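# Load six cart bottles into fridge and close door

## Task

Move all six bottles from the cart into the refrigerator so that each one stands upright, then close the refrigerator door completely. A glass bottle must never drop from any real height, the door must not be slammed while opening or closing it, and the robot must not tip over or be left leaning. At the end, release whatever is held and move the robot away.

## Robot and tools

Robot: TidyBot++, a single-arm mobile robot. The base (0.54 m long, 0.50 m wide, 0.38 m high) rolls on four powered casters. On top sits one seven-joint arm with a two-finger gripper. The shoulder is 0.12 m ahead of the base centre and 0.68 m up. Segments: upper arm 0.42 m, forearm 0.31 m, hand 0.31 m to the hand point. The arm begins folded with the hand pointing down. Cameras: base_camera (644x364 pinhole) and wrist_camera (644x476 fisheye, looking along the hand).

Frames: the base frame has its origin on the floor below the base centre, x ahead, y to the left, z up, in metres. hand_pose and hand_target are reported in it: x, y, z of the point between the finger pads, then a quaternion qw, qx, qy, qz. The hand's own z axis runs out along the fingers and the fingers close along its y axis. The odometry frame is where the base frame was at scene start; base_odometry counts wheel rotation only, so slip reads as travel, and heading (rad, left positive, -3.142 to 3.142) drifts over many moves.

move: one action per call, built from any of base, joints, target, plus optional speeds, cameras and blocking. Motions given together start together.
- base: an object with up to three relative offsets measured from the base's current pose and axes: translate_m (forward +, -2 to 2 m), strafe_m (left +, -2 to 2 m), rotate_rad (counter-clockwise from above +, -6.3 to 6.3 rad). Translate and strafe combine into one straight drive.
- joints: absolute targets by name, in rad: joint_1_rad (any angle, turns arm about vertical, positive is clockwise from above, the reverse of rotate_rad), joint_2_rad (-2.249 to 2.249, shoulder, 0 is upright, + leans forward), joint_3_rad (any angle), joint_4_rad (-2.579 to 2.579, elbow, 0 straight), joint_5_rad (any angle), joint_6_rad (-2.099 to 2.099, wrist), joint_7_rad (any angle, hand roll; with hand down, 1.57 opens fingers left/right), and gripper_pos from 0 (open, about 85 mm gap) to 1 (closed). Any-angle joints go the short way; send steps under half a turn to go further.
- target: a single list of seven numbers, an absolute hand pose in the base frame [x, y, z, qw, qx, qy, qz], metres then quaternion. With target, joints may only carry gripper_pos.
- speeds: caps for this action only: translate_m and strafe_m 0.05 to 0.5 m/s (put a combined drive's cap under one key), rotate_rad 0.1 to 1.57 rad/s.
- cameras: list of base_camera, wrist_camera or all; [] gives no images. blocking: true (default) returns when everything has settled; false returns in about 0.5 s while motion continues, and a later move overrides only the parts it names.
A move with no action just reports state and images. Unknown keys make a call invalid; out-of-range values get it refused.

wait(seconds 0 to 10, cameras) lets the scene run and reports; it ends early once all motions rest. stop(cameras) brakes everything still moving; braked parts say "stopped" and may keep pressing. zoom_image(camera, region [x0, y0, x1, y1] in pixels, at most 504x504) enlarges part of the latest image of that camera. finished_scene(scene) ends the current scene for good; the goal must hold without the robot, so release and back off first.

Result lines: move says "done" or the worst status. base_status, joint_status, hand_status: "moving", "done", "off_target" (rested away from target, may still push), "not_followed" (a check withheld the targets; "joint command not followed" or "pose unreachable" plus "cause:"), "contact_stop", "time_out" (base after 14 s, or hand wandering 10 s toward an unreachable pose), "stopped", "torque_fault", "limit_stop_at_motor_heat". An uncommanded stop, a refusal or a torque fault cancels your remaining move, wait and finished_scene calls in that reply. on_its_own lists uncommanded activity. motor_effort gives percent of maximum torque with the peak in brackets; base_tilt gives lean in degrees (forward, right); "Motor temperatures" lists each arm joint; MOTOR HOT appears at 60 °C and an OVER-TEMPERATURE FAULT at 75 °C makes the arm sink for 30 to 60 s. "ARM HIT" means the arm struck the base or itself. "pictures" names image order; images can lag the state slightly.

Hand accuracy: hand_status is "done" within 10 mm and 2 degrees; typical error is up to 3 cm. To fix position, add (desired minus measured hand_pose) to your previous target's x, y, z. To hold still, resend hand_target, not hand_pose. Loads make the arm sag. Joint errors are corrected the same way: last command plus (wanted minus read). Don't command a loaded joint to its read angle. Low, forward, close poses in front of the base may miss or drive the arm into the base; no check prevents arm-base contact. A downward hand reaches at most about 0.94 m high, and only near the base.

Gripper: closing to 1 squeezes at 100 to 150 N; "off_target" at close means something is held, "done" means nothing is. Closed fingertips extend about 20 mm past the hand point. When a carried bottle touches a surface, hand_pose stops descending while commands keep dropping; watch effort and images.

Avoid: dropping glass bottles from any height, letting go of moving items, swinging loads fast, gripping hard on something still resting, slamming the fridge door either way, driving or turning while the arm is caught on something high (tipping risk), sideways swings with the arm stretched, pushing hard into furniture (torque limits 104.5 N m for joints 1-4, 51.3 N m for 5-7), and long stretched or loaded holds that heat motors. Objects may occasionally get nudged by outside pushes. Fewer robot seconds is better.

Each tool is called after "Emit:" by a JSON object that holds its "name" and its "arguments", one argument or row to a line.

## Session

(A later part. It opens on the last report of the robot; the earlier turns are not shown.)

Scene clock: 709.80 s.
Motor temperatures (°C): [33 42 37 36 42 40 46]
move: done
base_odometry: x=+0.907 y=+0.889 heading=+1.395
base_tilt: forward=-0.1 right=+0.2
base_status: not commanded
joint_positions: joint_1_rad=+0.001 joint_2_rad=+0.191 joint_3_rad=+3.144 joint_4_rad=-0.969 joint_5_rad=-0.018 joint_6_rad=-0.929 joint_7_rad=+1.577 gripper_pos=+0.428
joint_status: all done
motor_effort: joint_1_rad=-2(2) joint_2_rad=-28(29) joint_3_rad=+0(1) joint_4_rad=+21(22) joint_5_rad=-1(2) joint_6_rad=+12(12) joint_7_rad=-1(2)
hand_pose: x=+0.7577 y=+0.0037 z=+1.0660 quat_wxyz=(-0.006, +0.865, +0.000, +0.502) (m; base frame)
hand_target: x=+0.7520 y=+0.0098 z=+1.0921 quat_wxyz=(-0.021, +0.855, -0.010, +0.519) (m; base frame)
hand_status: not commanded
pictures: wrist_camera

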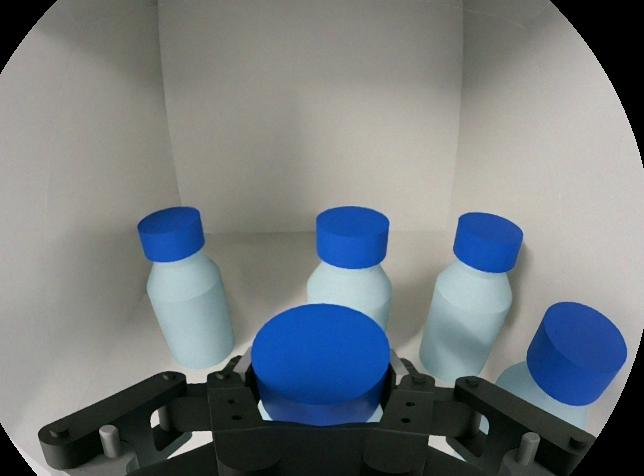

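Emit:
{"name": "move", "arguments": {
  "base": {"translate_m":0.035,"strafe_m":0.01},
  "speeds": {"translate_m":0.1},
  "cameras": ["wrist_camera"]
}}

Emit:
{"name": "move", "arguments": {
  "joints": {"joint_4_rad":-1.0,"joint_6_rad":-0.88},
  "cameras": ["wrist_camera"]
}}

Emit:
{"name": "move", "arguments": {
  "joints": {"joint_4_rad":-1.035,"joint_6_rad":-0.85},
  "cameras": ["wrist_camera"]
}}

Scene clock: 714.63 s.
Motor temperatures (°C): [33 42 37 36 42 40 46]
move: done
base_odometry: x=+0.903 y=+0.925 heading=+1.394
base_tilt: forward=-0.1 right=+0.2
base_status: done
joint_positions: joint_1_rad=+0.001 joint_2_rad=+0.192 joint_3_rad=+3.144 joint_4_rad=-0.969 joint_5_rad=-0.018 joint_6_rad=-0.929 joint_7_rad=+1.577 gripper_pos=+0.428
joint_status: not commanded
motor_effort: joint_1_rad=-2(4) joint_2_rad=-28(31) joint_3_rad=+0(1) joint_4_rad=+21(22) joint_5_rad=-1(1) joint_6_rad=+12(13) joint_7_rad=-1(2)
hand_pose: x=+0.7578 y=+0.0037 z=+1.0662 quat_wxyz=(-0.006, +0.865, +0.000, +0.502) (m; base frame)
hand_target: x=+0.7520 y=+0.0098 z=+1.0921 quat_wxyz=(-0.021, +0.855, -0.010, +0.519) (m; base frame)
hand_status: not commanded
pictures: wrist_camera

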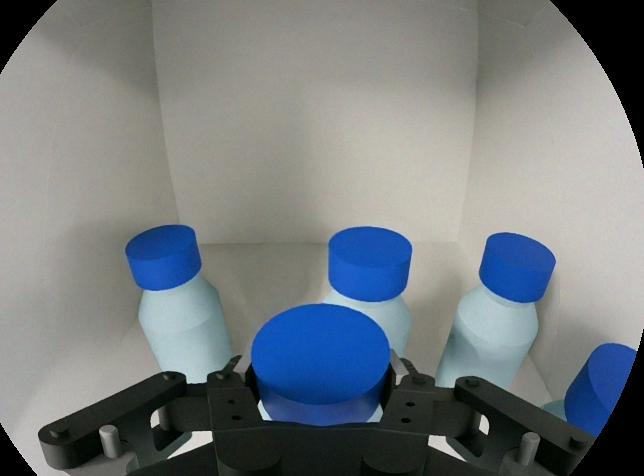

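Scene clock: 715.43 s.
Motor temperatures (°C): [33 42 37 36 42 40 46]
move: done
base_odometry: x=+0.903 y=+0.925 heading=+1.394
base_tilt: forward=-0.1 right=+0.2
base_status: not commanded
joint_positions: joint_1_rad=+0.001 joint_2_rad=+0.191 joint_3_rad=+3.144 joint_4_rad=-0.986 joint_5_rad=-0.018 joint_6_rad=-0.919 joint_7_rad=+1.577 gripper_pos=+0.428
joint_status: all done
motor_effort: joint_1_rad=-2(2) joint_2_rad=-26(28) joint_3_rad=+0(1) joint_4_rad=+20(22) joint_5_rad=-2(2) joint_6_rad=+11(12) joint_7_rad=-1(2)
hand_pose: x=+0.7587 y=+0.0036 z=+1.0590 quat_wxyz=(-0.006, +0.867, +0.000, +0.499) (m; base frame)
hand_target: x=+0.7597 y=+0.0094 z=+1.0693 quat_wxyz=(-0.021, +0.857, -0.011, +0.515) (m; base frame)
hand_status: not commanded
pictures: wrist_camera

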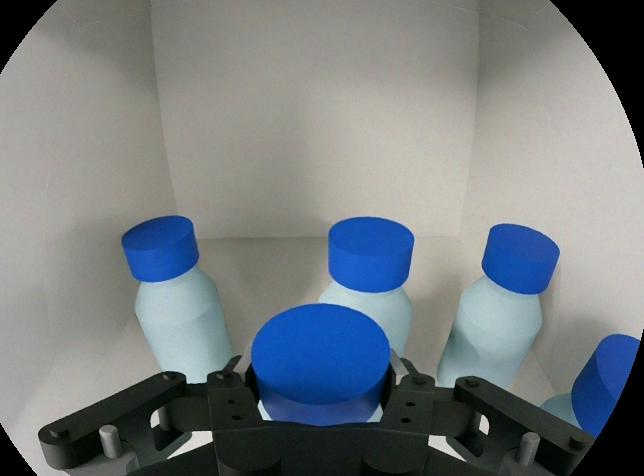

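Scene clock: 716.10 s.
Motor temperatures (°C): [33 42 37 36 42 40 46]
move: done
base_odometry: x=+0.903 y=+0.925 heading=+1.394
base_tilt: forward=-0.1 right=+0.2
base_status: not commanded
joint_positions: joint_1_rad=+0.001 joint_2_rad=+0.186 joint_3_rad=+3.144 joint_4_rad=-1.003 joint_5_rad=-0.018 joint_6_rad=-0.899 joint_7_rad=+1.577 gripper_pos=+0.428
joint_status: all done
motor_effort: joint_1_rad=-2(2) joint_2_rad=-21(26) joint_3_rad=+1(1) joint_4_rad=+17(20) joint_5_rad=+0(1) joint_6_rad=+9(10) joint_7_rad=-1(1)
hand_pose: x=+0.7594 y=+0.0035 z=+1.0585 quat_wxyz=(-0.006, +0.864, +0.000, +0.503) (m; base frame)
hand_target: x=+0.7630 y=+0.0093 z=+1.0577 quat_wxyz=(-0.021, +0.858, -0.011, +0.512) (m; base frame)
hand_status: not commanded
pictures: wrist_camera

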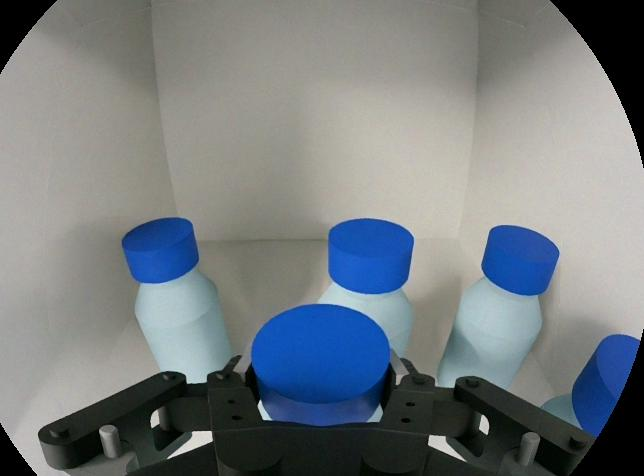

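Emit:
{"name": "move", "arguments": {
  "joints": {"gripper_pos":0.27},
  "cameras": ["wrist_camera"]
}}

Emit:
{"name": "move", "arguments": {
  "base": {"translate_m":-0.17},
  "speeds": {"translate_m":0.2},
  "cameras": ["wrist_camera"]
}}

Emit:
{"name": "zoom_image", "arguments": {
  "camera": "wrist_camera",
  "region": [220, 240, 540, 380]
}}

Scene clock: 720.63 s.
Motor temperatures (°C): [33 42 37 36 42 40 46]
move: done
base_odometry: x=+0.903 y=+0.925 heading=+1.394
base_tilt: forward=-0.1 right=+0.2
base_status: not commanded
joint_positions: joint_1_rad=+0.001 joint_2_rad=+0.186 joint_3_rad=+3.144 joint_4_rad=-1.006 joint_5_rad=-0.018 joint_6_rad=-0.898 joint_7_rad=+1.577 gripper_pos=+0.270
joint_status: all done
motor_effort: joint_1_rad=-1(2) joint_2_rad=-23(24) joint_3_rad=+0(1) joint_4_rad=+17(19) joint_5_rad=-1(1) joint_6_rad=+8(10) joint_7_rad=-2(2)
hand_pose: x=+0.7593 y=+0.0035 z=+1.0568 quat_wxyz=(-0.006, +0.865, +0.000, +0.502) (m; base frame)
hand_target: x=+0.7630 y=+0.0093 z=+1.0577 quat_wxyz=(-0.021, +0.858, -0.011, +0.512) (m; base frame)
hand_status: not commanded
pictures: wrist_camera

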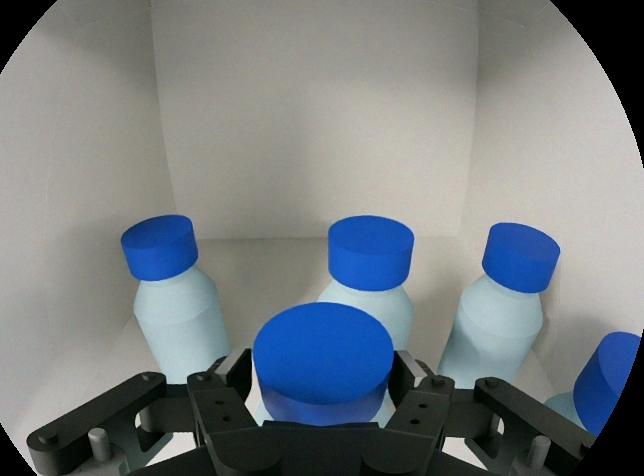

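Scene clock: 722.23 s.
Motor temperatures (°C): [33 42 37 36 42 40 46]
move: done
base_odometry: x=+0.873 y=+0.758 heading=+1.394
base_tilt: forward=-0.1 right=+0.2
base_status: done
joint_positions: joint_1_rad=+0.001 joint_2_rad=+0.185 joint_3_rad=+3.144 joint_4_rad=-1.006 joint_5_rad=-0.018 joint_6_rad=-0.898 joint_7_rad=+1.577 gripper_pos=+0.270
joint_status: not commanded
motor_effort: joint_1_rad=-2(4) joint_2_rad=-23(27) joint_3_rad=+0(1) joint_4_rad=+17(18) joint_5_rad=-1(2) joint_6_rad=+8(9) joint_7_rad=-1(2)
hand_pose: x=+0.7590 y=+0.0035 z=+1.0574 quat_wxyz=(-0.006, +0.865, +0.000, +0.502) (m; base frame)
hand_target: x=+0.7630 y=+0.0093 z=+1.0577 quat_wxyz=(-0.021, +0.858, -0.011, +0.512) (m; base frame)
hand_status: not commanded
pictures: wrist_camera

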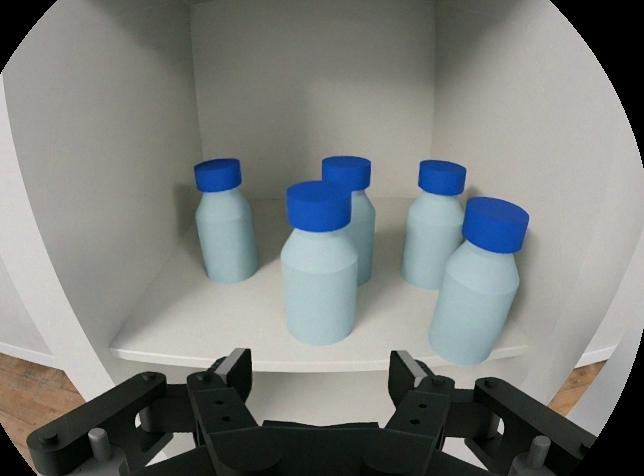

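Scaled by 1.575.

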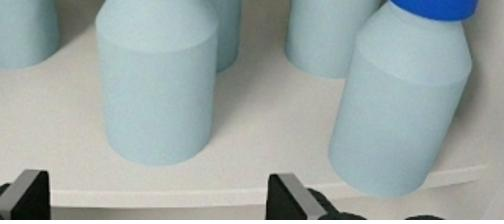

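Emit:
{"name": "move", "arguments": {
  "base": {"strafe_m":-0.125},
  "speeds": {"strafe_m":0.25},
  "cameras": ["wrist_camera"]
}}

Scene clock: 726.73 s.
Motor temperatures (°C): [33 42 37 36 42 40 46]
move: done
base_odometry: x=+0.996 y=+0.735 heading=+1.394
base_tilt: forward=-0.1 right=+0.2
base_status: done
joint_positions: joint_1_rad=+0.003 joint_2_rad=+0.185 joint_3_rad=+3.144 joint_4_rad=-1.006 joint_5_rad=-0.018 joint_6_rad=-0.898 joint_7_rad=+1.577 gripper_pos=+0.270
joint_status: not commanded
motor_effort: joint_1_rad=-2(5) joint_2_rad=-23(24) joint_3_rad=+0(3) joint_4_rad=+17(18) joint_5_rad=-1(2) joint_6_rad=+8(8) joint_7_rad=-1(2)
hand_pose: x=+0.7590 y=+0.0025 z=+1.0574 quat_wxyz=(-0.006, +0.865, -0.001, +0.502) (m; base frame)
hand_target: x=+0.7630 y=+0.0093 z=+1.0577 quat_wxyz=(-0.021, +0.858, -0.011, +0.512) (m; base frame)
hand_status: not commanded
pictures: wrist_camera

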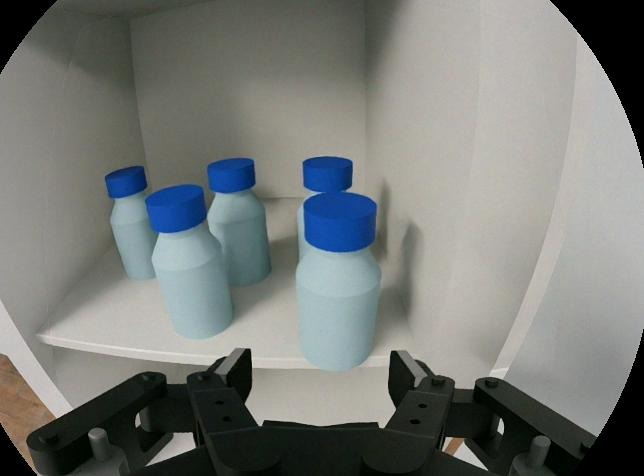

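Emit:
{"name": "move", "arguments": {
  "base": {"translate_m":0.08,"strafe_m":-0.005},
  "speeds": {"translate_m":0.15},
  "joints": {"gripper_pos":0.2},
  "cameras": ["wrist_camera"]
}}

Scene clock: 731.93 s.
Motor temperatures (°C): [33 42 37 36 42 40 46]
move: done
base_odometry: x=+1.015 y=+0.813 heading=+1.394
base_tilt: forward=-0.1 right=+0.1
base_status: done
joint_positions: joint_1_rad=+0.003 joint_2_rad=+0.184 joint_3_rad=+3.144 joint_4_rad=-1.006 joint_5_rad=-0.018 joint_6_rad=-0.898 joint_7_rad=+1.577 gripper_pos=+0.200
joint_status: all done
motor_effort: joint_1_rad=-1(2) joint_2_rad=-23(26) joint_3_rad=+0(1) joint_4_rad=+17(18) joint_5_rad=-1(2) joint_6_rad=+8(9) joint_7_rad=-1(2)
hand_pose: x=+0.7586 y=+0.0025 z=+1.0582 quat_wxyz=(-0.006, +0.864, -0.001, +0.503) (m; base frame)
hand_target: x=+0.7630 y=+0.0093 z=+1.0577 quat_wxyz=(-0.021, +0.858, -0.011, +0.512) (m; base frame)
hand_status: not commanded
pictures: wrist_camera

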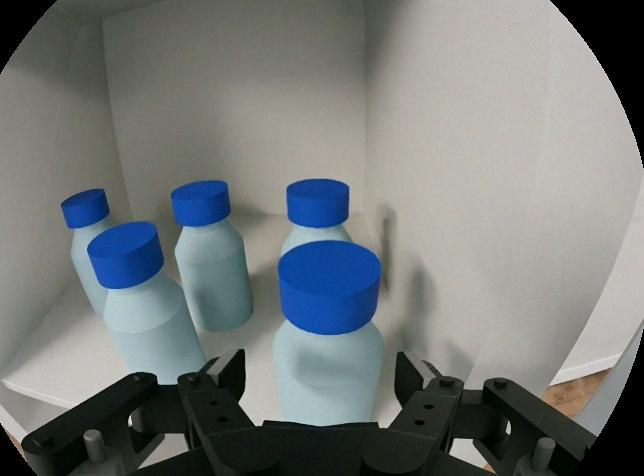

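Emit:
{"name": "move", "arguments": {
  "base": {"translate_m":0.06},
  "speeds": {"translate_m":0.1},
  "cameras": ["wrist_camera"]
}}

Scene clock: 736.63 s.
Motor temperatures (°C): [33 42 37 36 42 40 46]
move: done
base_odometry: x=+1.026 y=+0.873 heading=+1.393
base_tilt: forward=-0.1 right=+0.2
base_status: done
joint_positions: joint_1_rad=+0.003 joint_2_rad=+0.183 joint_3_rad=+3.144 joint_4_rad=-1.007 joint_5_rad=-0.018 joint_6_rad=-0.897 joint_7_rad=+1.577 gripper_pos=+0.200
joint_status: not commanded
motor_effort: joint_1_rad=-2(3) joint_2_rad=-23(26) joint_3_rad=+0(1) joint_4_rad=+18(18) joint_5_rad=-1(2) joint_6_rad=+8(8) joint_7_rad=-1(2)
hand_pose: x=+0.7582 y=+0.0025 z=+1.0587 quat_wxyz=(-0.006, +0.864, -0.001, +0.503) (m; base frame)
hand_target: x=+0.7630 y=+0.0093 z=+1.0577 quat_wxyz=(-0.021, +0.858, -0.011, +0.512) (m; base frame)
hand_status: not commanded
pictures: wrist_camera

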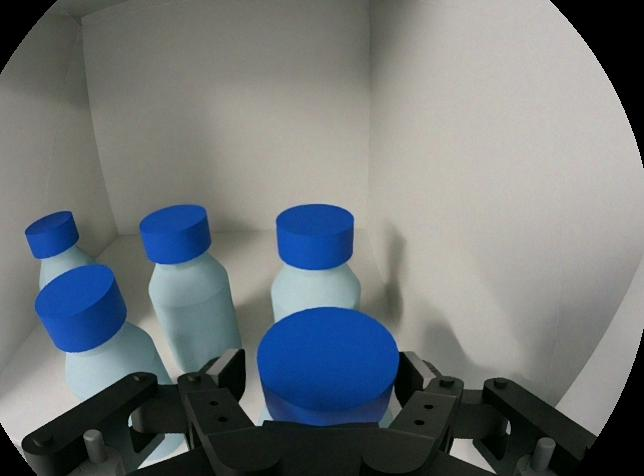

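Emit:
{"name": "move", "arguments": {
  "joints": {"gripper_pos":0.65},
  "cameras": ["wrist_camera"]
}}

Emit:
{"name": "move", "arguments": {
  "joints": {"joint_4_rad":-0.925,"joint_6_rad":-0.94},
  "cameras": ["wrist_camera"]
}}

Scene clock: 749.33 s.
Motor temperatures (°C): [33 42 37 36 42 40 46]
move: off_target
base_odometry: x=+1.026 y=+0.873 heading=+1.393
base_tilt: forward=-0.1 right=+0.2
base_status: not commanded
joint_positions: joint_1_rad=+0.003 joint_2_rad=+0.183 joint_3_rad=+3.144 joint_4_rad=-1.007 joint_5_rad=-0.018 joint_6_rad=-0.897 joint_7_rad=+1.577 gripper_pos=+0.426
joint_status: gripper_pos off_target (ended at +0.426, target +0.650)
motor_effort: joint_1_rad=-3(4) joint_2_rad=-21(23) joint_3_rad=-1(2) joint_4_rad=+17(18) joint_5_rad=-2(3) joint_6_rad=+8(8) joint_7_rad=-1(2)
hand_pose: x=+0.7584 y=+0.0025 z=+1.0589 quat_wxyz=(-0.006, +0.864, -0.001, +0.503) (m; base frame)
hand_target: x=+0.7630 y=+0.0093 z=+1.0577 quat_wxyz=(-0.021, +0.858, -0.011, +0.512) (m; base frame)
hand_status: not commanded
pictures: wrist_camera

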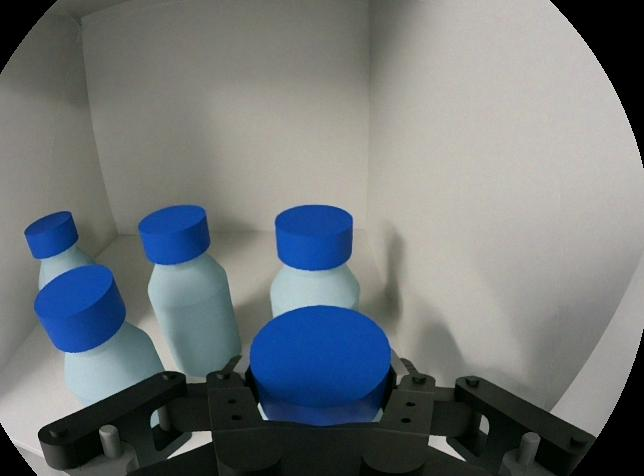

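Scene clock: 750.30 s.
Motor temperatures (°C): [33 42 37 36 42 40 46]
move: done
base_odometry: x=+1.026 y=+0.873 heading=+1.393
base_tilt: forward=-0.1 right=+0.2
base_status: not commanded
joint_positions: joint_1_rad=+0.003 joint_2_rad=+0.188 joint_3_rad=+3.144 joint_4_rad=-0.961 joint_5_rad=-0.018 joint_6_rad=-0.923 joint_7_rad=+1.577 gripper_pos=+0.426
joint_status: all done
motor_effort: joint_1_rad=-2(3) joint_2_rad=-27(29) joint_3_rad=+0(1) joint_4_rad=+21(22) joint_5_rad=-1(3) joint_6_rad=+12(12) joint_7_rad=-1(2)
hand_pose: x=+0.7576 y=+0.0026 z=+1.0739 quat_wxyz=(-0.006, +0.861, -0.001, +0.509) (m; base frame)
hand_target: x=+0.7521 y=+0.0098 z=+1.0949 quat_wxyz=(-0.021, +0.853, -0.010, +0.521) (m; base frame)
hand_status: not commanded
pictures: wrist_camera

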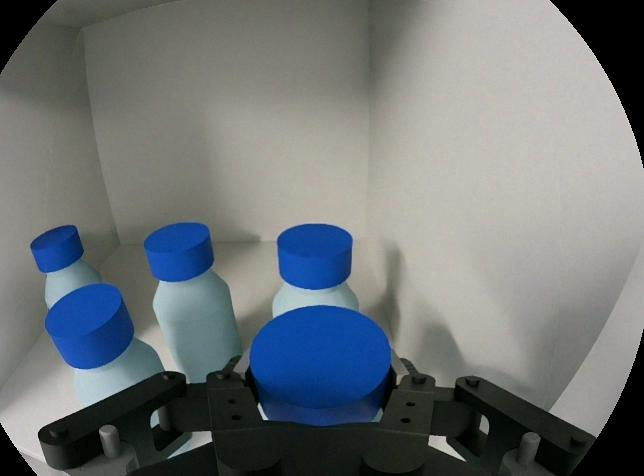

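Emit:
{"name": "move", "arguments": {
  "base": {"translate_m":0.028},
  "speeds": {"translate_m":0.1},
  "cameras": ["wrist_camera"]
}}

Emit:
{"name": "move", "arguments": {
  "joints": {"joint_4_rad":-0.99,"joint_6_rad":-0.89},
  "cameras": []
}}

Emit:
{"name": "move", "arguments": {
  "joints": {"joint_4_rad":-1.02,"joint_6_rad":-0.86},
  "cameras": []
}}

Emit:
{"name": "move", "arguments": {
  "joints": {"joint_4_rad":-1.04,"joint_6_rad":-0.85},
  "cameras": ["wrist_camera"]
}}

Scene clock: 756.53 s.
Motor temperatures (°C): [33 42 37 36 42 40 46]
move: done
base_odometry: x=+1.031 y=+0.900 heading=+1.393
base_tilt: forward=-0.1 right=+0.2
base_status: done
joint_positions: joint_1_rad=+0.003 joint_2_rad=+0.193 joint_3_rad=+3.144 joint_4_rad=-0.961 joint_5_rad=-0.018 joint_6_rad=-0.923 joint_7_rad=+1.577 gripper_pos=+0.426
joint_status: not commanded
motor_effort: joint_1_rad=-2(4) joint_2_rad=-27(31) joint_3_rad=+0(1) joint_4_rad=+21(22) joint_5_rad=-1(2) joint_6_rad=+11(12) joint_7_rad=-1(1)
hand_pose: x=+0.7593 y=+0.0026 z=+1.0715 quat_wxyz=(-0.006, +0.861, -0.001, +0.508) (m; base frame)
hand_target: x=+0.7521 y=+0.0098 z=+1.0949 quat_wxyz=(-0.021, +0.853, -0.010, +0.521) (m; base frame)
hand_status: not commanded
pictures: wrist_camera

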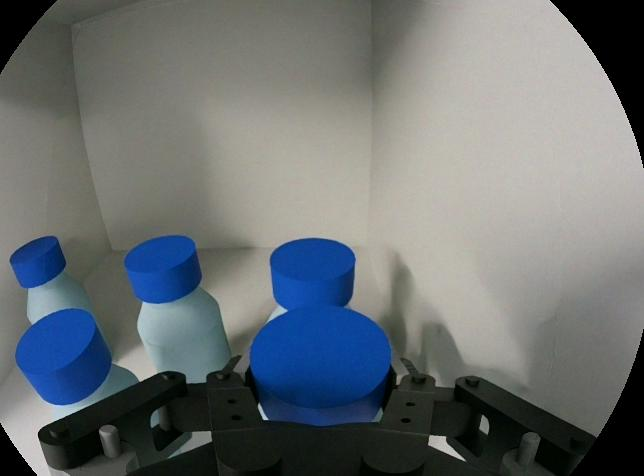

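Scene clock: 757.33 s.
Motor temperatures (°C): [33 42 37 36 42 40 46]
move: done
base_odometry: x=+1.031 y=+0.900 heading=+1.393
base_tilt: forward=-0.1 right=+0.2
base_status: not commanded
joint_positions: joint_1_rad=+0.003 joint_2_rad=+0.193 joint_3_rad=+3.144 joint_4_rad=-0.984 joint_5_rad=-0.018 joint_6_rad=-0.922 joint_7_rad=+1.577 gripper_pos=+0.426
joint_status: all done
motor_effort: joint_1_rad=-2(2) joint_2_rad=-24(28) joint_3_rad=+0(1) joint_4_rad=+19(22) joint_5_rad=-1(2) joint_6_rad=+9(13) joint_7_rad=-1(1)
hand_pose: x=+0.7587 y=+0.0026 z=+1.0589 quat_wxyz=(-0.006, +0.867, -0.001, +0.498) (m; base frame)
hand_target: x=+0.7585 y=+0.0095 z=+1.0723 quat_wxyz=(-0.021, +0.857, -0.010, +0.515) (m; base frame)
hand_status: not commanded
pictures: none
No camera images: "cameras" was empty.

Scene clock: 757.97 s.
Motor temperatures (°C): [33 42 37 36 42 40 46]
move: done
base_odometry: x=+1.031 y=+0.900 heading=+1.393
base_tilt: forward=-0.1 right=+0.2
base_status: not commanded
joint_positions: joint_1_rad=+0.003 joint_2_rad=+0.191 joint_3_rad=+3.144 joint_4_rad=-0.994 joint_5_rad=-0.018 joint_6_rad=-0.907 joint_7_rad=+1.577 gripper_pos=+0.426
joint_status: all done
motor_effort: joint_1_rad=-1(2) joint_2_rad=-21(24) joint_3_rad=+0(1) joint_4_rad=+18(19) joint_5_rad=+0(2) joint_6_rad=+10(10) joint_7_rad=-1(1)
hand_pose: x=+0.7600 y=+0.0025 z=+1.0589 quat_wxyz=(-0.006, +0.865, -0.001, +0.502) (m; base frame)
hand_target: x=+0.7620 y=+0.0093 z=+1.0635 quat_wxyz=(-0.021, +0.857, -0.011, +0.515) (m; base frame)
hand_status: not commanded
pictures: none
No camera images: "cameras" was empty.

Scene clock: 758.53 s.
Motor temperatures (°C): [33 42 37 36 42 40 46]
move: done
base_odometry: x=+1.031 y=+0.900 heading=+1.393
base_tilt: forward=-0.1 right=+0.2
base_status: not commanded
joint_positions: joint_1_rad=+0.003 joint_2_rad=+0.186 joint_3_rad=+3.144 joint_4_rad=-1.003 joint_5_rad=-0.018 joint_6_rad=-0.898 joint_7_rad=+1.577 gripper_pos=+0.426
joint_status: all done
motor_effort: joint_1_rad=-1(2) joint_2_rad=-19(22) joint_3_rad=+1(1) joint_4_rad=+16(18) joint_5_rad=+0(1) joint_6_rad=+8(10) joint_7_rad=-1(2)
hand_pose: x=+0.7595 y=+0.0025 z=+1.0586 quat_wxyz=(-0.006, +0.864, -0.001, +0.503) (m; base frame)
hand_target: x=+0.7628 y=+0.0093 z=+1.0549 quat_wxyz=(-0.021, +0.860, -0.011, +0.510) (m; base frame)
hand_status: not commanded
pictures: wrist_camera

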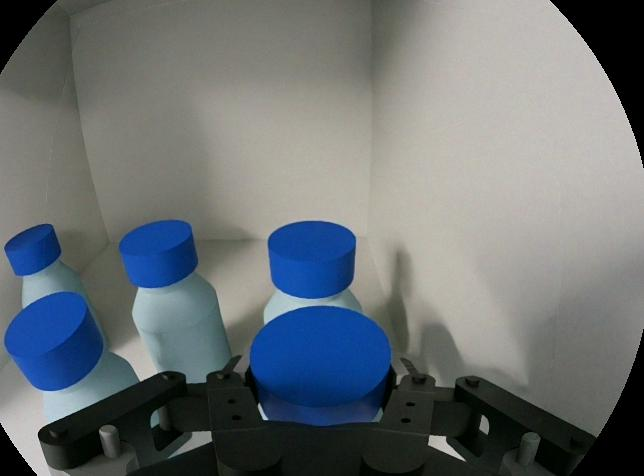

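Emit:
{"name": "move", "arguments": {
  "joints": {"gripper_pos":0.22},
  "cameras": ["wrist_camera"]
}}

Emit:
{"name": "move", "arguments": {
  "base": {"translate_m":-0.17},
  "speeds": {"translate_m":0.2},
  "cameras": ["wrist_camera"]
}}

Scene clock: 762.00 s.
Motor temperatures (°C): [33 42 37 36 42 40 46]
move: done
base_odometry: x=+1.031 y=+0.900 heading=+1.393
base_tilt: forward=-0.1 right=+0.2
base_status: not commanded
joint_positions: joint_1_rad=+0.003 joint_2_rad=+0.186 joint_3_rad=+3.144 joint_4_rad=-1.010 joint_5_rad=-0.018 joint_6_rad=-0.898 joint_7_rad=+1.577 gripper_pos=+0.220
joint_status: all done
motor_effort: joint_1_rad=-1(2) joint_2_rad=-23(24) joint_3_rad=+0(1) joint_4_rad=+17(18) joint_5_rad=-1(2) joint_6_rad=+8(9) joint_7_rad=-1(2)
hand_pose: x=+0.7592 y=+0.0025 z=+1.0546 quat_wxyz=(-0.006, +0.866, -0.001, +0.500) (m; base frame)
hand_target: x=+0.7628 y=+0.0093 z=+1.0549 quat_wxyz=(-0.021, +0.860, -0.011, +0.510) (m; base frame)
hand_status: not commanded
pictures: wrist_camera

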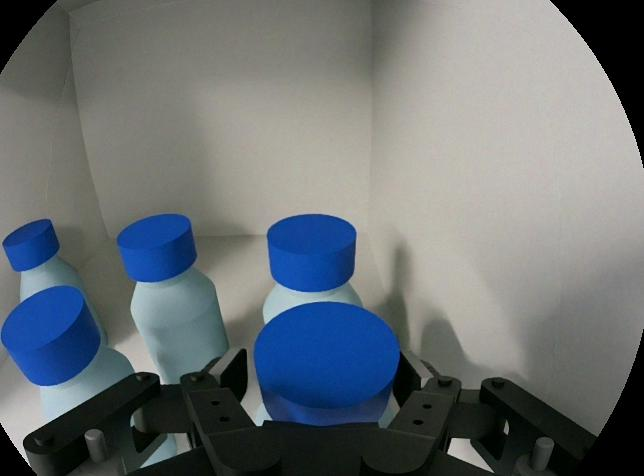

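Scene clock: 763.60 s.
Motor temperatures (°C): [33 42 37 36 42 40 46]
move: done
base_odometry: x=+1.002 y=+0.733 heading=+1.393
base_tilt: forward=-0.2 right=+0.2
base_status: done
joint_positions: joint_1_rad=+0.003 joint_2_rad=+0.184 joint_3_rad=+3.144 joint_4_rad=-1.011 joint_5_rad=-0.018 joint_6_rad=-0.897 joint_7_rad=+1.577 gripper_pos=+0.220
joint_status: not commanded
motor_effort: joint_1_rad=-2(3) joint_2_rad=-23(27) joint_3_rad=+0(1) joint_4_rad=+17(19) joint_5_rad=-1(2) joint_6_rad=+8(9) joint_7_rad=-1(2)
hand_pose: x=+0.7585 y=+0.0025 z=+1.0556 quat_wxyz=(-0.006, +0.866, -0.001, +0.501) (m; base frame)
hand_target: x=+0.7628 y=+0.0093 z=+1.0549 quat_wxyz=(-0.021, +0.860, -0.011, +0.510) (m; base frame)
hand_status: not commanded
pictures: wrist_camera

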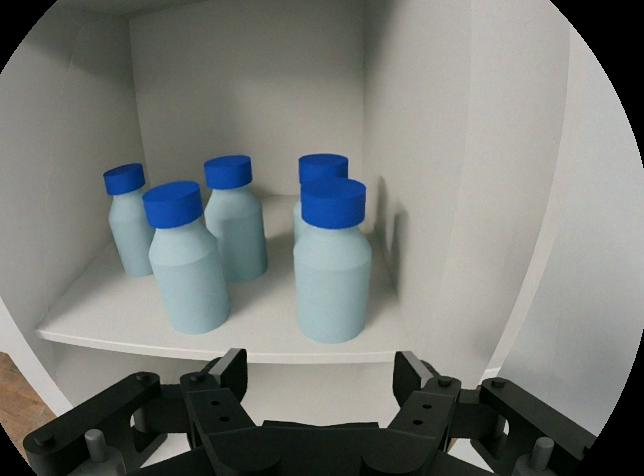

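Emit:
{"name": "move", "arguments": {
  "base": {"translate_m":-0.5,"strafe_m":0.3},
  "joints": {"joint_2_rad":0.03,"joint_4_rad":-1.22,"joint_6_rad":-0.86,"gripper_pos":0.27},
  "cameras": []
}}

Scene clock: 769.30 s.
Motor temperatures (°C): [33 42 37 36 42 40 46]
move: done
base_odometry: x=+0.618 y=+0.294 heading=+1.393
base_tilt: forward=-0.1 right=+0.2
base_status: done
joint_positions: joint_1_rad=+0.003 joint_2_rad=+0.041 joint_3_rad=+3.144 joint_4_rad=-1.190 joint_5_rad=-0.018 joint_6_rad=-0.897 joint_7_rad=+1.577 gripper_pos=+0.270
joint_status: all done
motor_effort: joint_1_rad=-1(5) joint_2_rad=-18(27) joint_3_rad=+0(2) joint_4_rad=+18(19) joint_5_rad=-1(2) joint_6_rad=+8(9) joint_7_rad=-1(2)
hand_pose: x=+0.6971 y=+0.0027 z=+1.0426 quat_wxyz=(-0.006, +0.874, -0.001, +0.486) (m; base frame)
hand_target: x=+0.6970 y=+0.0093 z=+1.0417 quat_wxyz=(-0.020, +0.870, -0.011, +0.493) (m; base frame)
hand_status: not commanded
pictures: none
No camera images: "cameras" was empty.

Emit:
{"name": "move", "arguments": {
  "base": {"translate_m":-0.882,"strafe_m":0.07,"rotate_rad":-1.287},
  "speeds": {"translate_m":0.4,"rotate_rad":0.9},
  "cameras": ["wrist_camera"]
}}

Scene clock: 775.93 s.
Motor temperatures (°C): [33 42 37 36 42 40 46]
move: done
base_odometry: x=+0.393 y=-0.562 heading=+0.105
base_tilt: forward=-0.2 right=+0.2
base_status: done
joint_positions: joint_1_rad=+0.003 joint_2_rad=+0.041 joint_3_rad=+3.143 joint_4_rad=-1.190 joint_5_rad=-0.018 joint_6_rad=-0.897 joint_7_rad=+1.577 gripper_pos=+0.270
joint_status: not commanded
motor_effort: joint_1_rad=-1(4) joint_2_rad=-18(22) joint_3_rad=+0(2) joint_4_rad=+17(18) joint_5_rad=-1(2) joint_6_rad=+8(8) joint_7_rad=-1(2)
hand_pose: x=+0.6970 y=+0.0032 z=+1.0423 quat_wxyz=(-0.006, +0.874, -0.001, +0.485) (m; base frame)
hand_target: x=+0.6970 y=+0.0093 z=+1.0417 quat_wxyz=(-0.020, +0.870, -0.011, +0.493) (m; base frame)
hand_status: not commanded
pictures: wrist_camera

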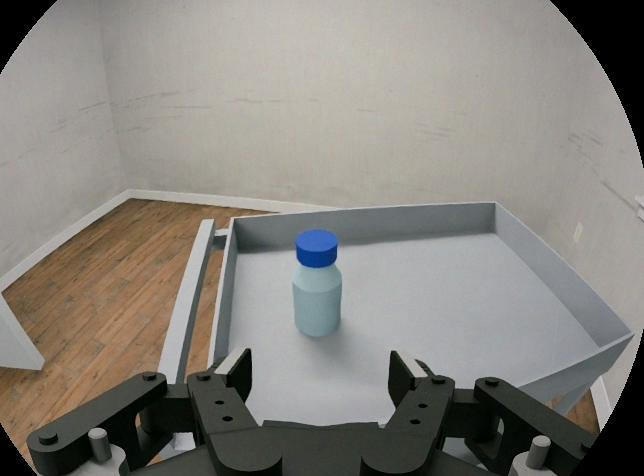

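Emit:
{"name": "move", "arguments": {
  "base": {"translate_m":0.26,"strafe_m":0.013},
  "speeds": {"translate_m":0.3},
  "cameras": ["wrist_camera"]
}}

Emit:
{"name": "move", "arguments": {
  "joints": {"joint_2_rad":-0.005,"joint_4_rad":-1.55,"joint_6_rad":-0.54},
  "cameras": ["wrist_camera"]
}}

Scene clock: 781.60 s.
Motor temperatures (°C): [33 42 37 35 42 40 46]
move: done
base_odometry: x=+0.651 y=-0.522 heading=+0.105
base_tilt: forward=-0.1 right=+0.2
base_status: done
joint_positions: joint_1_rad=+0.003 joint_2_rad=+0.039 joint_3_rad=+3.143 joint_4_rad=-1.190 joint_5_rad=-0.018 joint_6_rad=-0.897 joint_7_rad=+1.577 gripper_pos=+0.270
joint_status: not commanded
motor_effort: joint_1_rad=-2(2) joint_2_rad=-18(21) joint_3_rad=+0(1) joint_4_rad=+18(18) joint_5_rad=-1(2) joint_6_rad=+8(8) joint_7_rad=-1(2)
hand_pose: x=+0.6960 y=+0.0032 z=+1.0437 quat_wxyz=(-0.006, +0.874, -0.001, +0.486) (m; base frame)
hand_target: x=+0.6970 y=+0.0093 z=+1.0417 quat_wxyz=(-0.020, +0.870, -0.011, +0.493) (m; base frame)
hand_status: not commanded
pictures: wrist_camera

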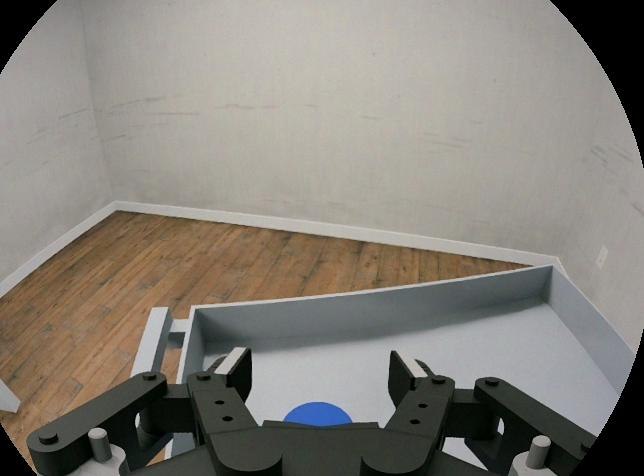

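Scene clock: 783.33 s.
Motor temperatures (°C): [33 42 37 35 42 40 46]
move: done
base_odometry: x=+0.651 y=-0.522 heading=+0.105
base_tilt: forward=-0.1 right=+0.2
base_status: not commanded
joint_positions: joint_1_rad=+0.003 joint_2_rad=+0.026 joint_3_rad=+3.143 joint_4_rad=-1.518 joint_5_rad=-0.018 joint_6_rad=-0.596 joint_7_rad=+1.577 gripper_pos=+0.270
joint_status: all done
motor_effort: joint_1_rad=-1(2) joint_2_rad=-19(20) joint_3_rad=+0(1) joint_4_rad=+18(20) joint_5_rad=-1(2) joint_6_rad=+8(9) joint_7_rad=-1(2)
hand_pose: x=+0.7065 y=+0.0019 z=+0.9427 quat_wxyz=(-0.005, +0.877, -0.003, +0.480) (m; base frame)
hand_target: x=+0.7022 y=+0.0071 z=+0.9576 quat_wxyz=(-0.019, +0.863, -0.016, +0.504) (m; base frame)
hand_status: not commanded
pictures: wrist_camera

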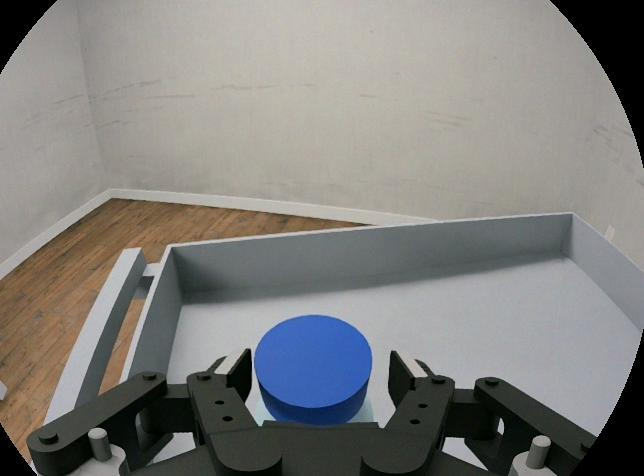

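Emit:
{"name": "move", "arguments": {
  "base": {"strafe_m":0.005},
  "joints": {"joint_2_rad":-0.01,"joint_4_rad":-1.66,"joint_6_rad":-0.42},
  "cameras": ["wrist_camera"]
}}

Scene clock: 792.50 s.
Motor temperatures (°C): [33 42 37 35 42 40 46]
move: done
base_odometry: x=+0.650 y=-0.517 heading=+0.104
base_tilt: forward=-0.1 right=+0.2
base_status: done
joint_positions: joint_1_rad=+0.002 joint_2_rad=+0.019 joint_3_rad=+3.143 joint_4_rad=-1.631 joint_5_rad=-0.018 joint_6_rad=-0.476 joint_7_rad=+1.577 gripper_pos=+0.270
joint_status: all done
motor_effort: joint_1_rad=-2(4) joint_2_rad=-18(20) joint_3_rad=+0(4) joint_4_rad=+18(20) joint_5_rad=-1(2) joint_6_rad=+8(9) joint_7_rad=-1(2)
hand_pose: x=+0.7049 y=+0.0016 z=+0.9137 quat_wxyz=(-0.005, +0.874, -0.004, +0.486) (m; base frame)
hand_target: x=+0.7015 y=+0.0061 z=+0.9287 quat_wxyz=(-0.018, +0.860, -0.017, +0.510) (m; base frame)
hand_status: not commanded
pictures: wrist_camera

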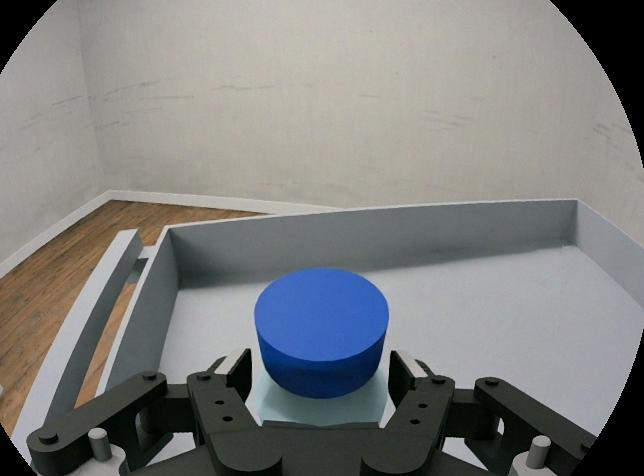

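Emit:
{"name": "move", "arguments": {
  "base": {"translate_m":0.014},
  "speeds": {"translate_m":0.1},
  "cameras": ["wrist_camera"]
}}

Scene clock: 796.60 s.
Motor temperatures (°C): [33 42 37 35 42 40 46]
move: done
base_odometry: x=+0.664 y=-0.516 heading=+0.105
base_tilt: forward=-0.1 right=+0.2
base_status: done
joint_positions: joint_1_rad=+0.002 joint_2_rad=+0.011 joint_3_rad=+3.143 joint_4_rad=-1.631 joint_5_rad=-0.018 joint_6_rad=-0.471 joint_7_rad=+1.577 gripper_pos=+0.270
joint_status: not commanded
motor_effort: joint_1_rad=-2(3) joint_2_rad=-18(21) joint_3_rad=+0(1) joint_4_rad=+18(19) joint_5_rad=-1(2) joint_6_rad=+8(8) joint_7_rad=-1(2)
hand_pose: x=+0.7037 y=+0.0016 z=+0.9195 quat_wxyz=(-0.005, +0.871, -0.004, +0.492) (m; base frame)
hand_target: x=+0.7015 y=+0.0061 z=+0.9287 quat_wxyz=(-0.018, +0.860, -0.017, +0.510) (m; base frame)
hand_status: not commanded
pictures: wrist_camera

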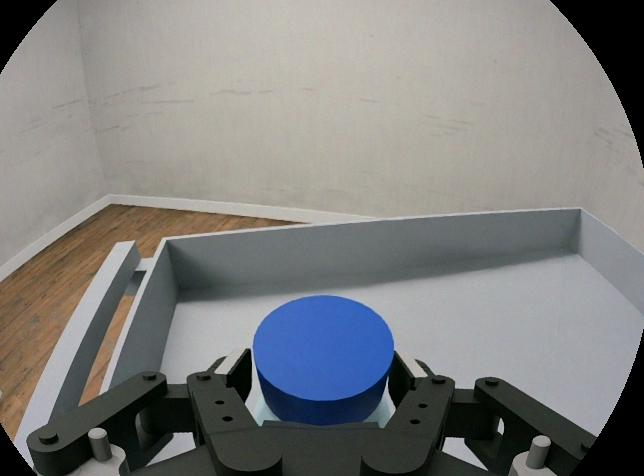

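Emit:
{"name": "move", "arguments": {
  "joints": {"gripper_pos":0.65},
  "cameras": []
}}

Emit:
{"name": "move", "arguments": {
  "joints": {"joint_2_rad":0.03,"joint_4_rad":-1.0,"joint_6_rad":-1.09},
  "cameras": ["wrist_camera"]
}}

Emit:
{"name": "move", "arguments": {
  "base": {"translate_m":-0.35},
  "speeds": {"translate_m":0.35},
  "cameras": ["wrist_camera"]
}}

Scene clock: 801.30 s.
Motor temperatures (°C): [33 42 37 35 42 40 46]
move: off_target
base_odometry: x=+0.664 y=-0.516 heading=+0.105
base_tilt: forward=-0.1 right=+0.2
base_status: not commanded
joint_positions: joint_1_rad=+0.002 joint_2_rad=+0.010 joint_3_rad=+3.143 joint_4_rad=-1.631 joint_5_rad=-0.018 joint_6_rad=-0.470 joint_7_rad=+1.577 gripper_pos=+0.431
joint_status: gripper_pos off_target (ended at +0.431, target +0.650)
motor_effort: joint_1_rad=-2(3) joint_2_rad=-17(18) joint_3_rad=+0(1) joint_4_rad=+18(19) joint_5_rad=-1(2) joint_6_rad=+8(9) joint_7_rad=-1(2)
hand_pose: x=+0.7038 y=+0.0016 z=+0.9200 quat_wxyz=(-0.005, +0.870, -0.004, +0.492) (m; base frame)
hand_target: x=+0.7015 y=+0.0061 z=+0.9287 quat_wxyz=(-0.018, +0.860, -0.017, +0.510) (m; base frame)
hand_status: not commanded
pictures: none
No camera images: "cameras" was empty.

Scene clock: 803.53 s.
Motor temperatures (°C): [33 42 37 35 42 40 46]
move: done
base_odometry: x=+0.664 y=-0.516 heading=+0.105
base_tilt: forward=-0.1 right=+0.2
base_status: not commanded
joint_positions: joint_1_rad=+0.002 joint_2_rad=+0.018 joint_3_rad=+3.143 joint_4_rad=-1.040 joint_5_rad=-0.018 joint_6_rad=-1.047 joint_7_rad=+1.577 gripper_pos=+0.431
joint_status: all done
motor_effort: joint_1_rad=-2(2) joint_2_rad=-21(24) joint_3_rad=+1(1) joint_4_rad=+20(25) joint_5_rad=-1(2) joint_6_rad=+12(13) joint_7_rad=-1(2)
hand_pose: x=+0.6683 y=+0.0040 z=+1.0984 quat_wxyz=(-0.007, +0.869, +0.001, +0.495) (m; base frame)
hand_target: x=+0.6665 y=+0.0105 z=+1.1018 quat_wxyz=(-0.020, +0.872, -0.008, +0.489) (m; base frame)
hand_status: not commanded
pictures: wrist_camera

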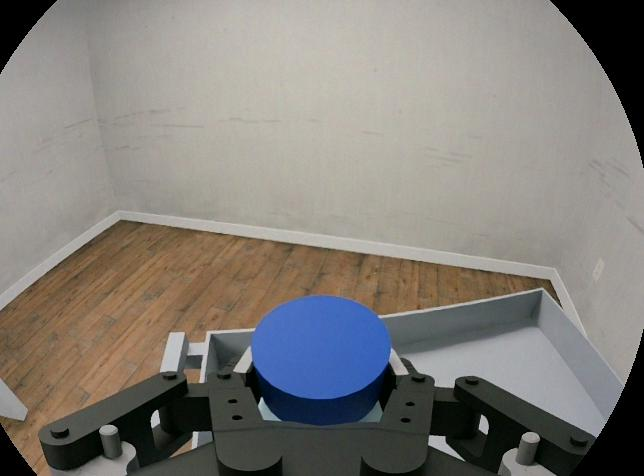

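Scene clock: 805.63 s.
Motor temperatures (°C): [33 42 37 35 42 40 46]
move: done
base_odometry: x=+0.316 y=-0.552 heading=+0.105
base_tilt: forward=-0.1 right=+0.2
base_status: done
joint_positions: joint_1_rad=+0.002 joint_2_rad=+0.034 joint_3_rad=+3.143 joint_4_rad=-1.038 joint_5_rad=-0.018 joint_6_rad=-1.054 joint_7_rad=+1.577 gripper_pos=+0.431
joint_status: not commanded
motor_effort: joint_1_rad=-2(3) joint_2_rad=-21(26) joint_3_rad=+0(2) joint_4_rad=+21(22) joint_5_rad=-1(2) joint_6_rad=+12(12) joint_7_rad=-1(2)
hand_pose: x=+0.6741 y=+0.0040 z=+1.0887 quat_wxyz=(-0.007, +0.874, +0.001, +0.486) (m; base frame)
hand_target: x=+0.6665 y=+0.0105 z=+1.1018 quat_wxyz=(-0.020, +0.872, -0.008, +0.489) (m; base frame)
hand_status: not commanded
pictures: wrist_camera

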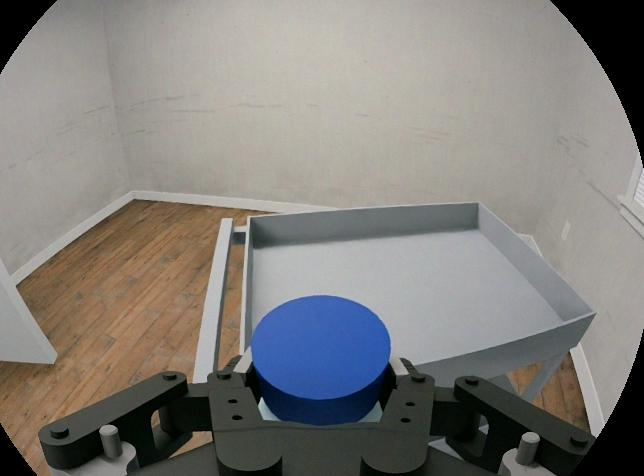

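Emit:
{"name": "move", "arguments": {
  "base": {"translate_m":0.497,"strafe_m":0.957,"rotate_rad":1.289},
  "speeds": {"translate_m":0.4,"rotate_rad":0.9},
  "joints": {"joint_2_rad":0.18,"joint_4_rad":-0.69,"joint_6_rad":-1.2},
  "cameras": ["wrist_camera"]
}}

Scene clock: 814.80 s.
Motor temperatures (°C): [33 42 37 36 42 40 46]
move: done
base_odometry: x=+0.710 y=+0.452 heading=+1.395
base_tilt: forward=-0.1 right=+0.2
base_status: done
joint_positions: joint_1_rad=+0.002 joint_2_rad=+0.186 joint_3_rad=+3.145 joint_4_rad=-0.729 joint_5_rad=-0.018 joint_6_rad=-1.161 joint_7_rad=+1.577 gripper_pos=+0.431
joint_status: all done
motor_effort: joint_1_rad=-2(7) joint_2_rad=-26(28) joint_3_rad=+0(5) joint_4_rad=+19(22) joint_5_rad=-1(5) joint_6_rad=+12(13) joint_7_rad=-1(2)
hand_pose: x=+0.7182 y=+0.0037 z=+1.1365 quat_wxyz=(-0.006, +0.861, +0.002, +0.508) (m; base frame)
hand_target: x=+0.7078 y=+0.0108 z=+1.1496 quat_wxyz=(-0.021, +0.860, -0.006, +0.510) (m; base frame)
hand_status: not commanded
pictures: wrist_camera

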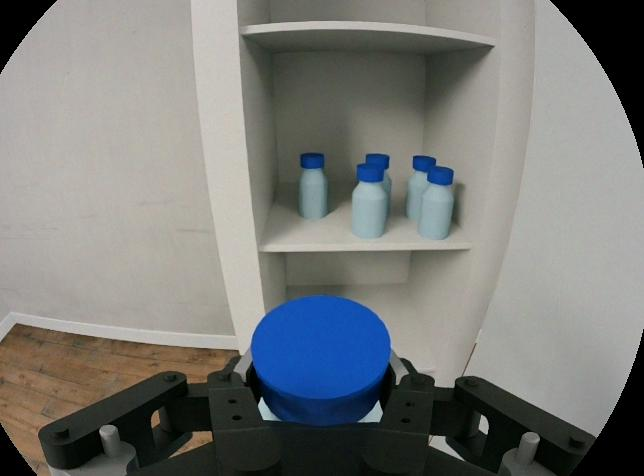

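Emit:
{"name": "move", "arguments": {
  "base": {"translate_m":0.36},
  "speeds": {"translate_m":0.3},
  "joints": {"joint_4_rad":-0.84,"joint_6_rad":-1.02},
  "cameras": ["wrist_camera"]
}}

Scene clock: 842.70 s.
Motor temperatures (°C): [33 42 37 36 42 40 46]
move: done
base_odometry: x=+0.773 y=+0.806 heading=+1.394
base_tilt: forward=-0.1 right=+0.2
base_status: done
joint_positions: joint_1_rad=+0.002 joint_2_rad=+0.189 joint_3_rad=+3.145 joint_4_rad=-0.836 joint_5_rad=-0.018 joint_6_rad=-1.095 joint_7_rad=+1.577 gripper_pos=+0.431
joint_status: all done
motor_effort: joint_1_rad=-1(3) joint_2_rad=-27(30) joint_3_rad=+0(2) joint_4_rad=+20(21) joint_5_rad=-2(2) joint_6_rad=+11(13) joint_7_rad=-1(2)
hand_pose: x=+0.7324 y=+0.0034 z=+1.0958 quat_wxyz=(-0.006, +0.872, +0.001, +0.489) (m; base frame)
hand_target: x=+0.7398 y=+0.0102 z=+1.1196 quat_wxyz=(-0.021, +0.852, -0.008, +0.523) (m; base frame)
hand_status: not commanded
pictures: wrist_camera

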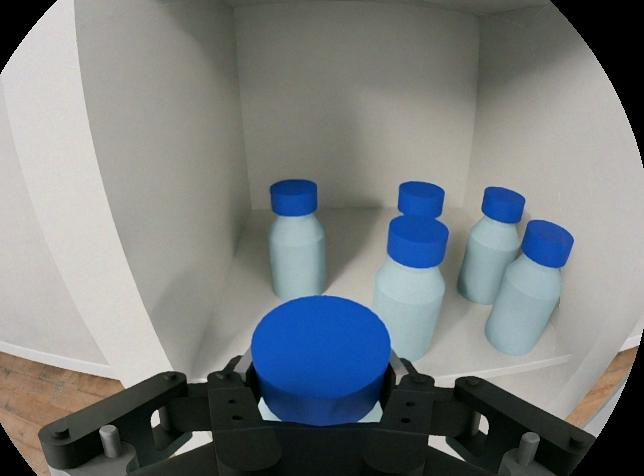

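Emit:
{"name": "move", "arguments": {
  "base": {"translate_m":0.09,"strafe_m":0.038},
  "speeds": {"translate_m":0.15},
  "cameras": ["wrist_camera"]
}}

Scene clock: 848.87 s.
Motor temperatures (°C): [33 42 37 36 42 40 46]
move: done
base_odometry: x=+0.752 y=+0.902 heading=+1.394
base_tilt: forward=-0.1 right=+0.2
base_status: done
joint_positions: joint_1_rad=+0.002 joint_2_rad=+0.191 joint_3_rad=+3.145 joint_4_rad=-0.836 joint_5_rad=-0.018 joint_6_rad=-1.094 joint_7_rad=+1.577 gripper_pos=+0.431
joint_status: not commanded
motor_effort: joint_1_rad=-1(4) joint_2_rad=-27(30) joint_3_rad=+0(1) joint_4_rad=+20(21) joint_5_rad=-1(2) joint_6_rad=+11(12) joint_7_rad=-1(2)
hand_pose: x=+0.7331 y=+0.0034 z=+1.0952 quat_wxyz=(-0.006, +0.872, +0.001, +0.489) (m; base frame)
hand_target: x=+0.7398 y=+0.0102 z=+1.1196 quat_wxyz=(-0.021, +0.852, -0.008, +0.523) (m; base frame)
hand_status: not commanded
pictures: wrist_camera

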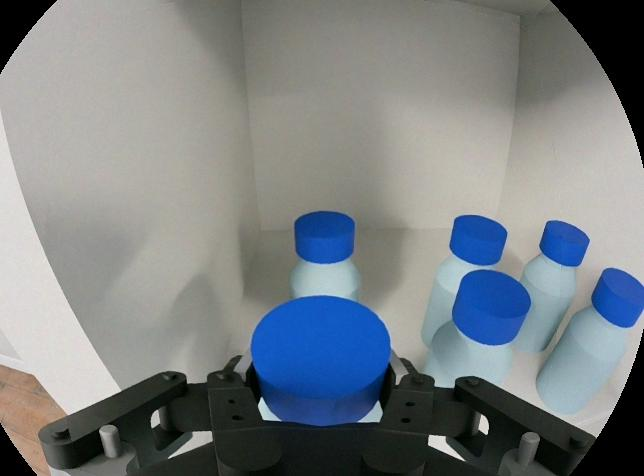

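Emit:
{"name": "move", "arguments": {
  "base": {"translate_m":0.042},
  "speeds": {"translate_m":0.15},
  "joints": {"joint_4_rad":-0.93,"joint_6_rad":-0.93},
  "cameras": ["wrist_camera"]
}}

Scene clock: 854.07 s.
Motor temperatures (°C): [33 42 37 36 42 40 46]
move: done
base_odometry: x=+0.759 y=+0.943 heading=+1.394
base_tilt: forward=-0.1 right=+0.2
base_status: done
joint_positions: joint_1_rad=+0.002 joint_2_rad=+0.205 joint_3_rad=+3.145 joint_4_rad=-0.927 joint_5_rad=-0.018 joint_6_rad=-1.007 joint_7_rad=+1.577 gripper_pos=+0.431
joint_status: all done
motor_effort: joint_1_rad=-2(4) joint_2_rad=-28(33) joint_3_rad=+0(1) joint_4_rad=+21(23) joint_5_rad=-1(2) joint_6_rad=+11(13) joint_7_rad=-1(2)
hand_pose: x=+0.7515 y=+0.0031 z=+1.0602 quat_wxyz=(-0.006, +0.877, +0.000, +0.481) (m; base frame)
hand_target: x=+0.7535 y=+0.0097 z=+1.0949 quat_wxyz=(-0.021, +0.852, -0.010, +0.523) (m; base frame)
hand_status: not commanded
pictures: wrist_camera

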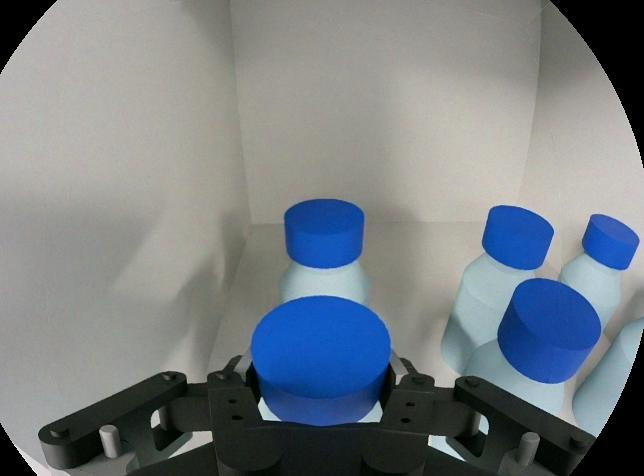

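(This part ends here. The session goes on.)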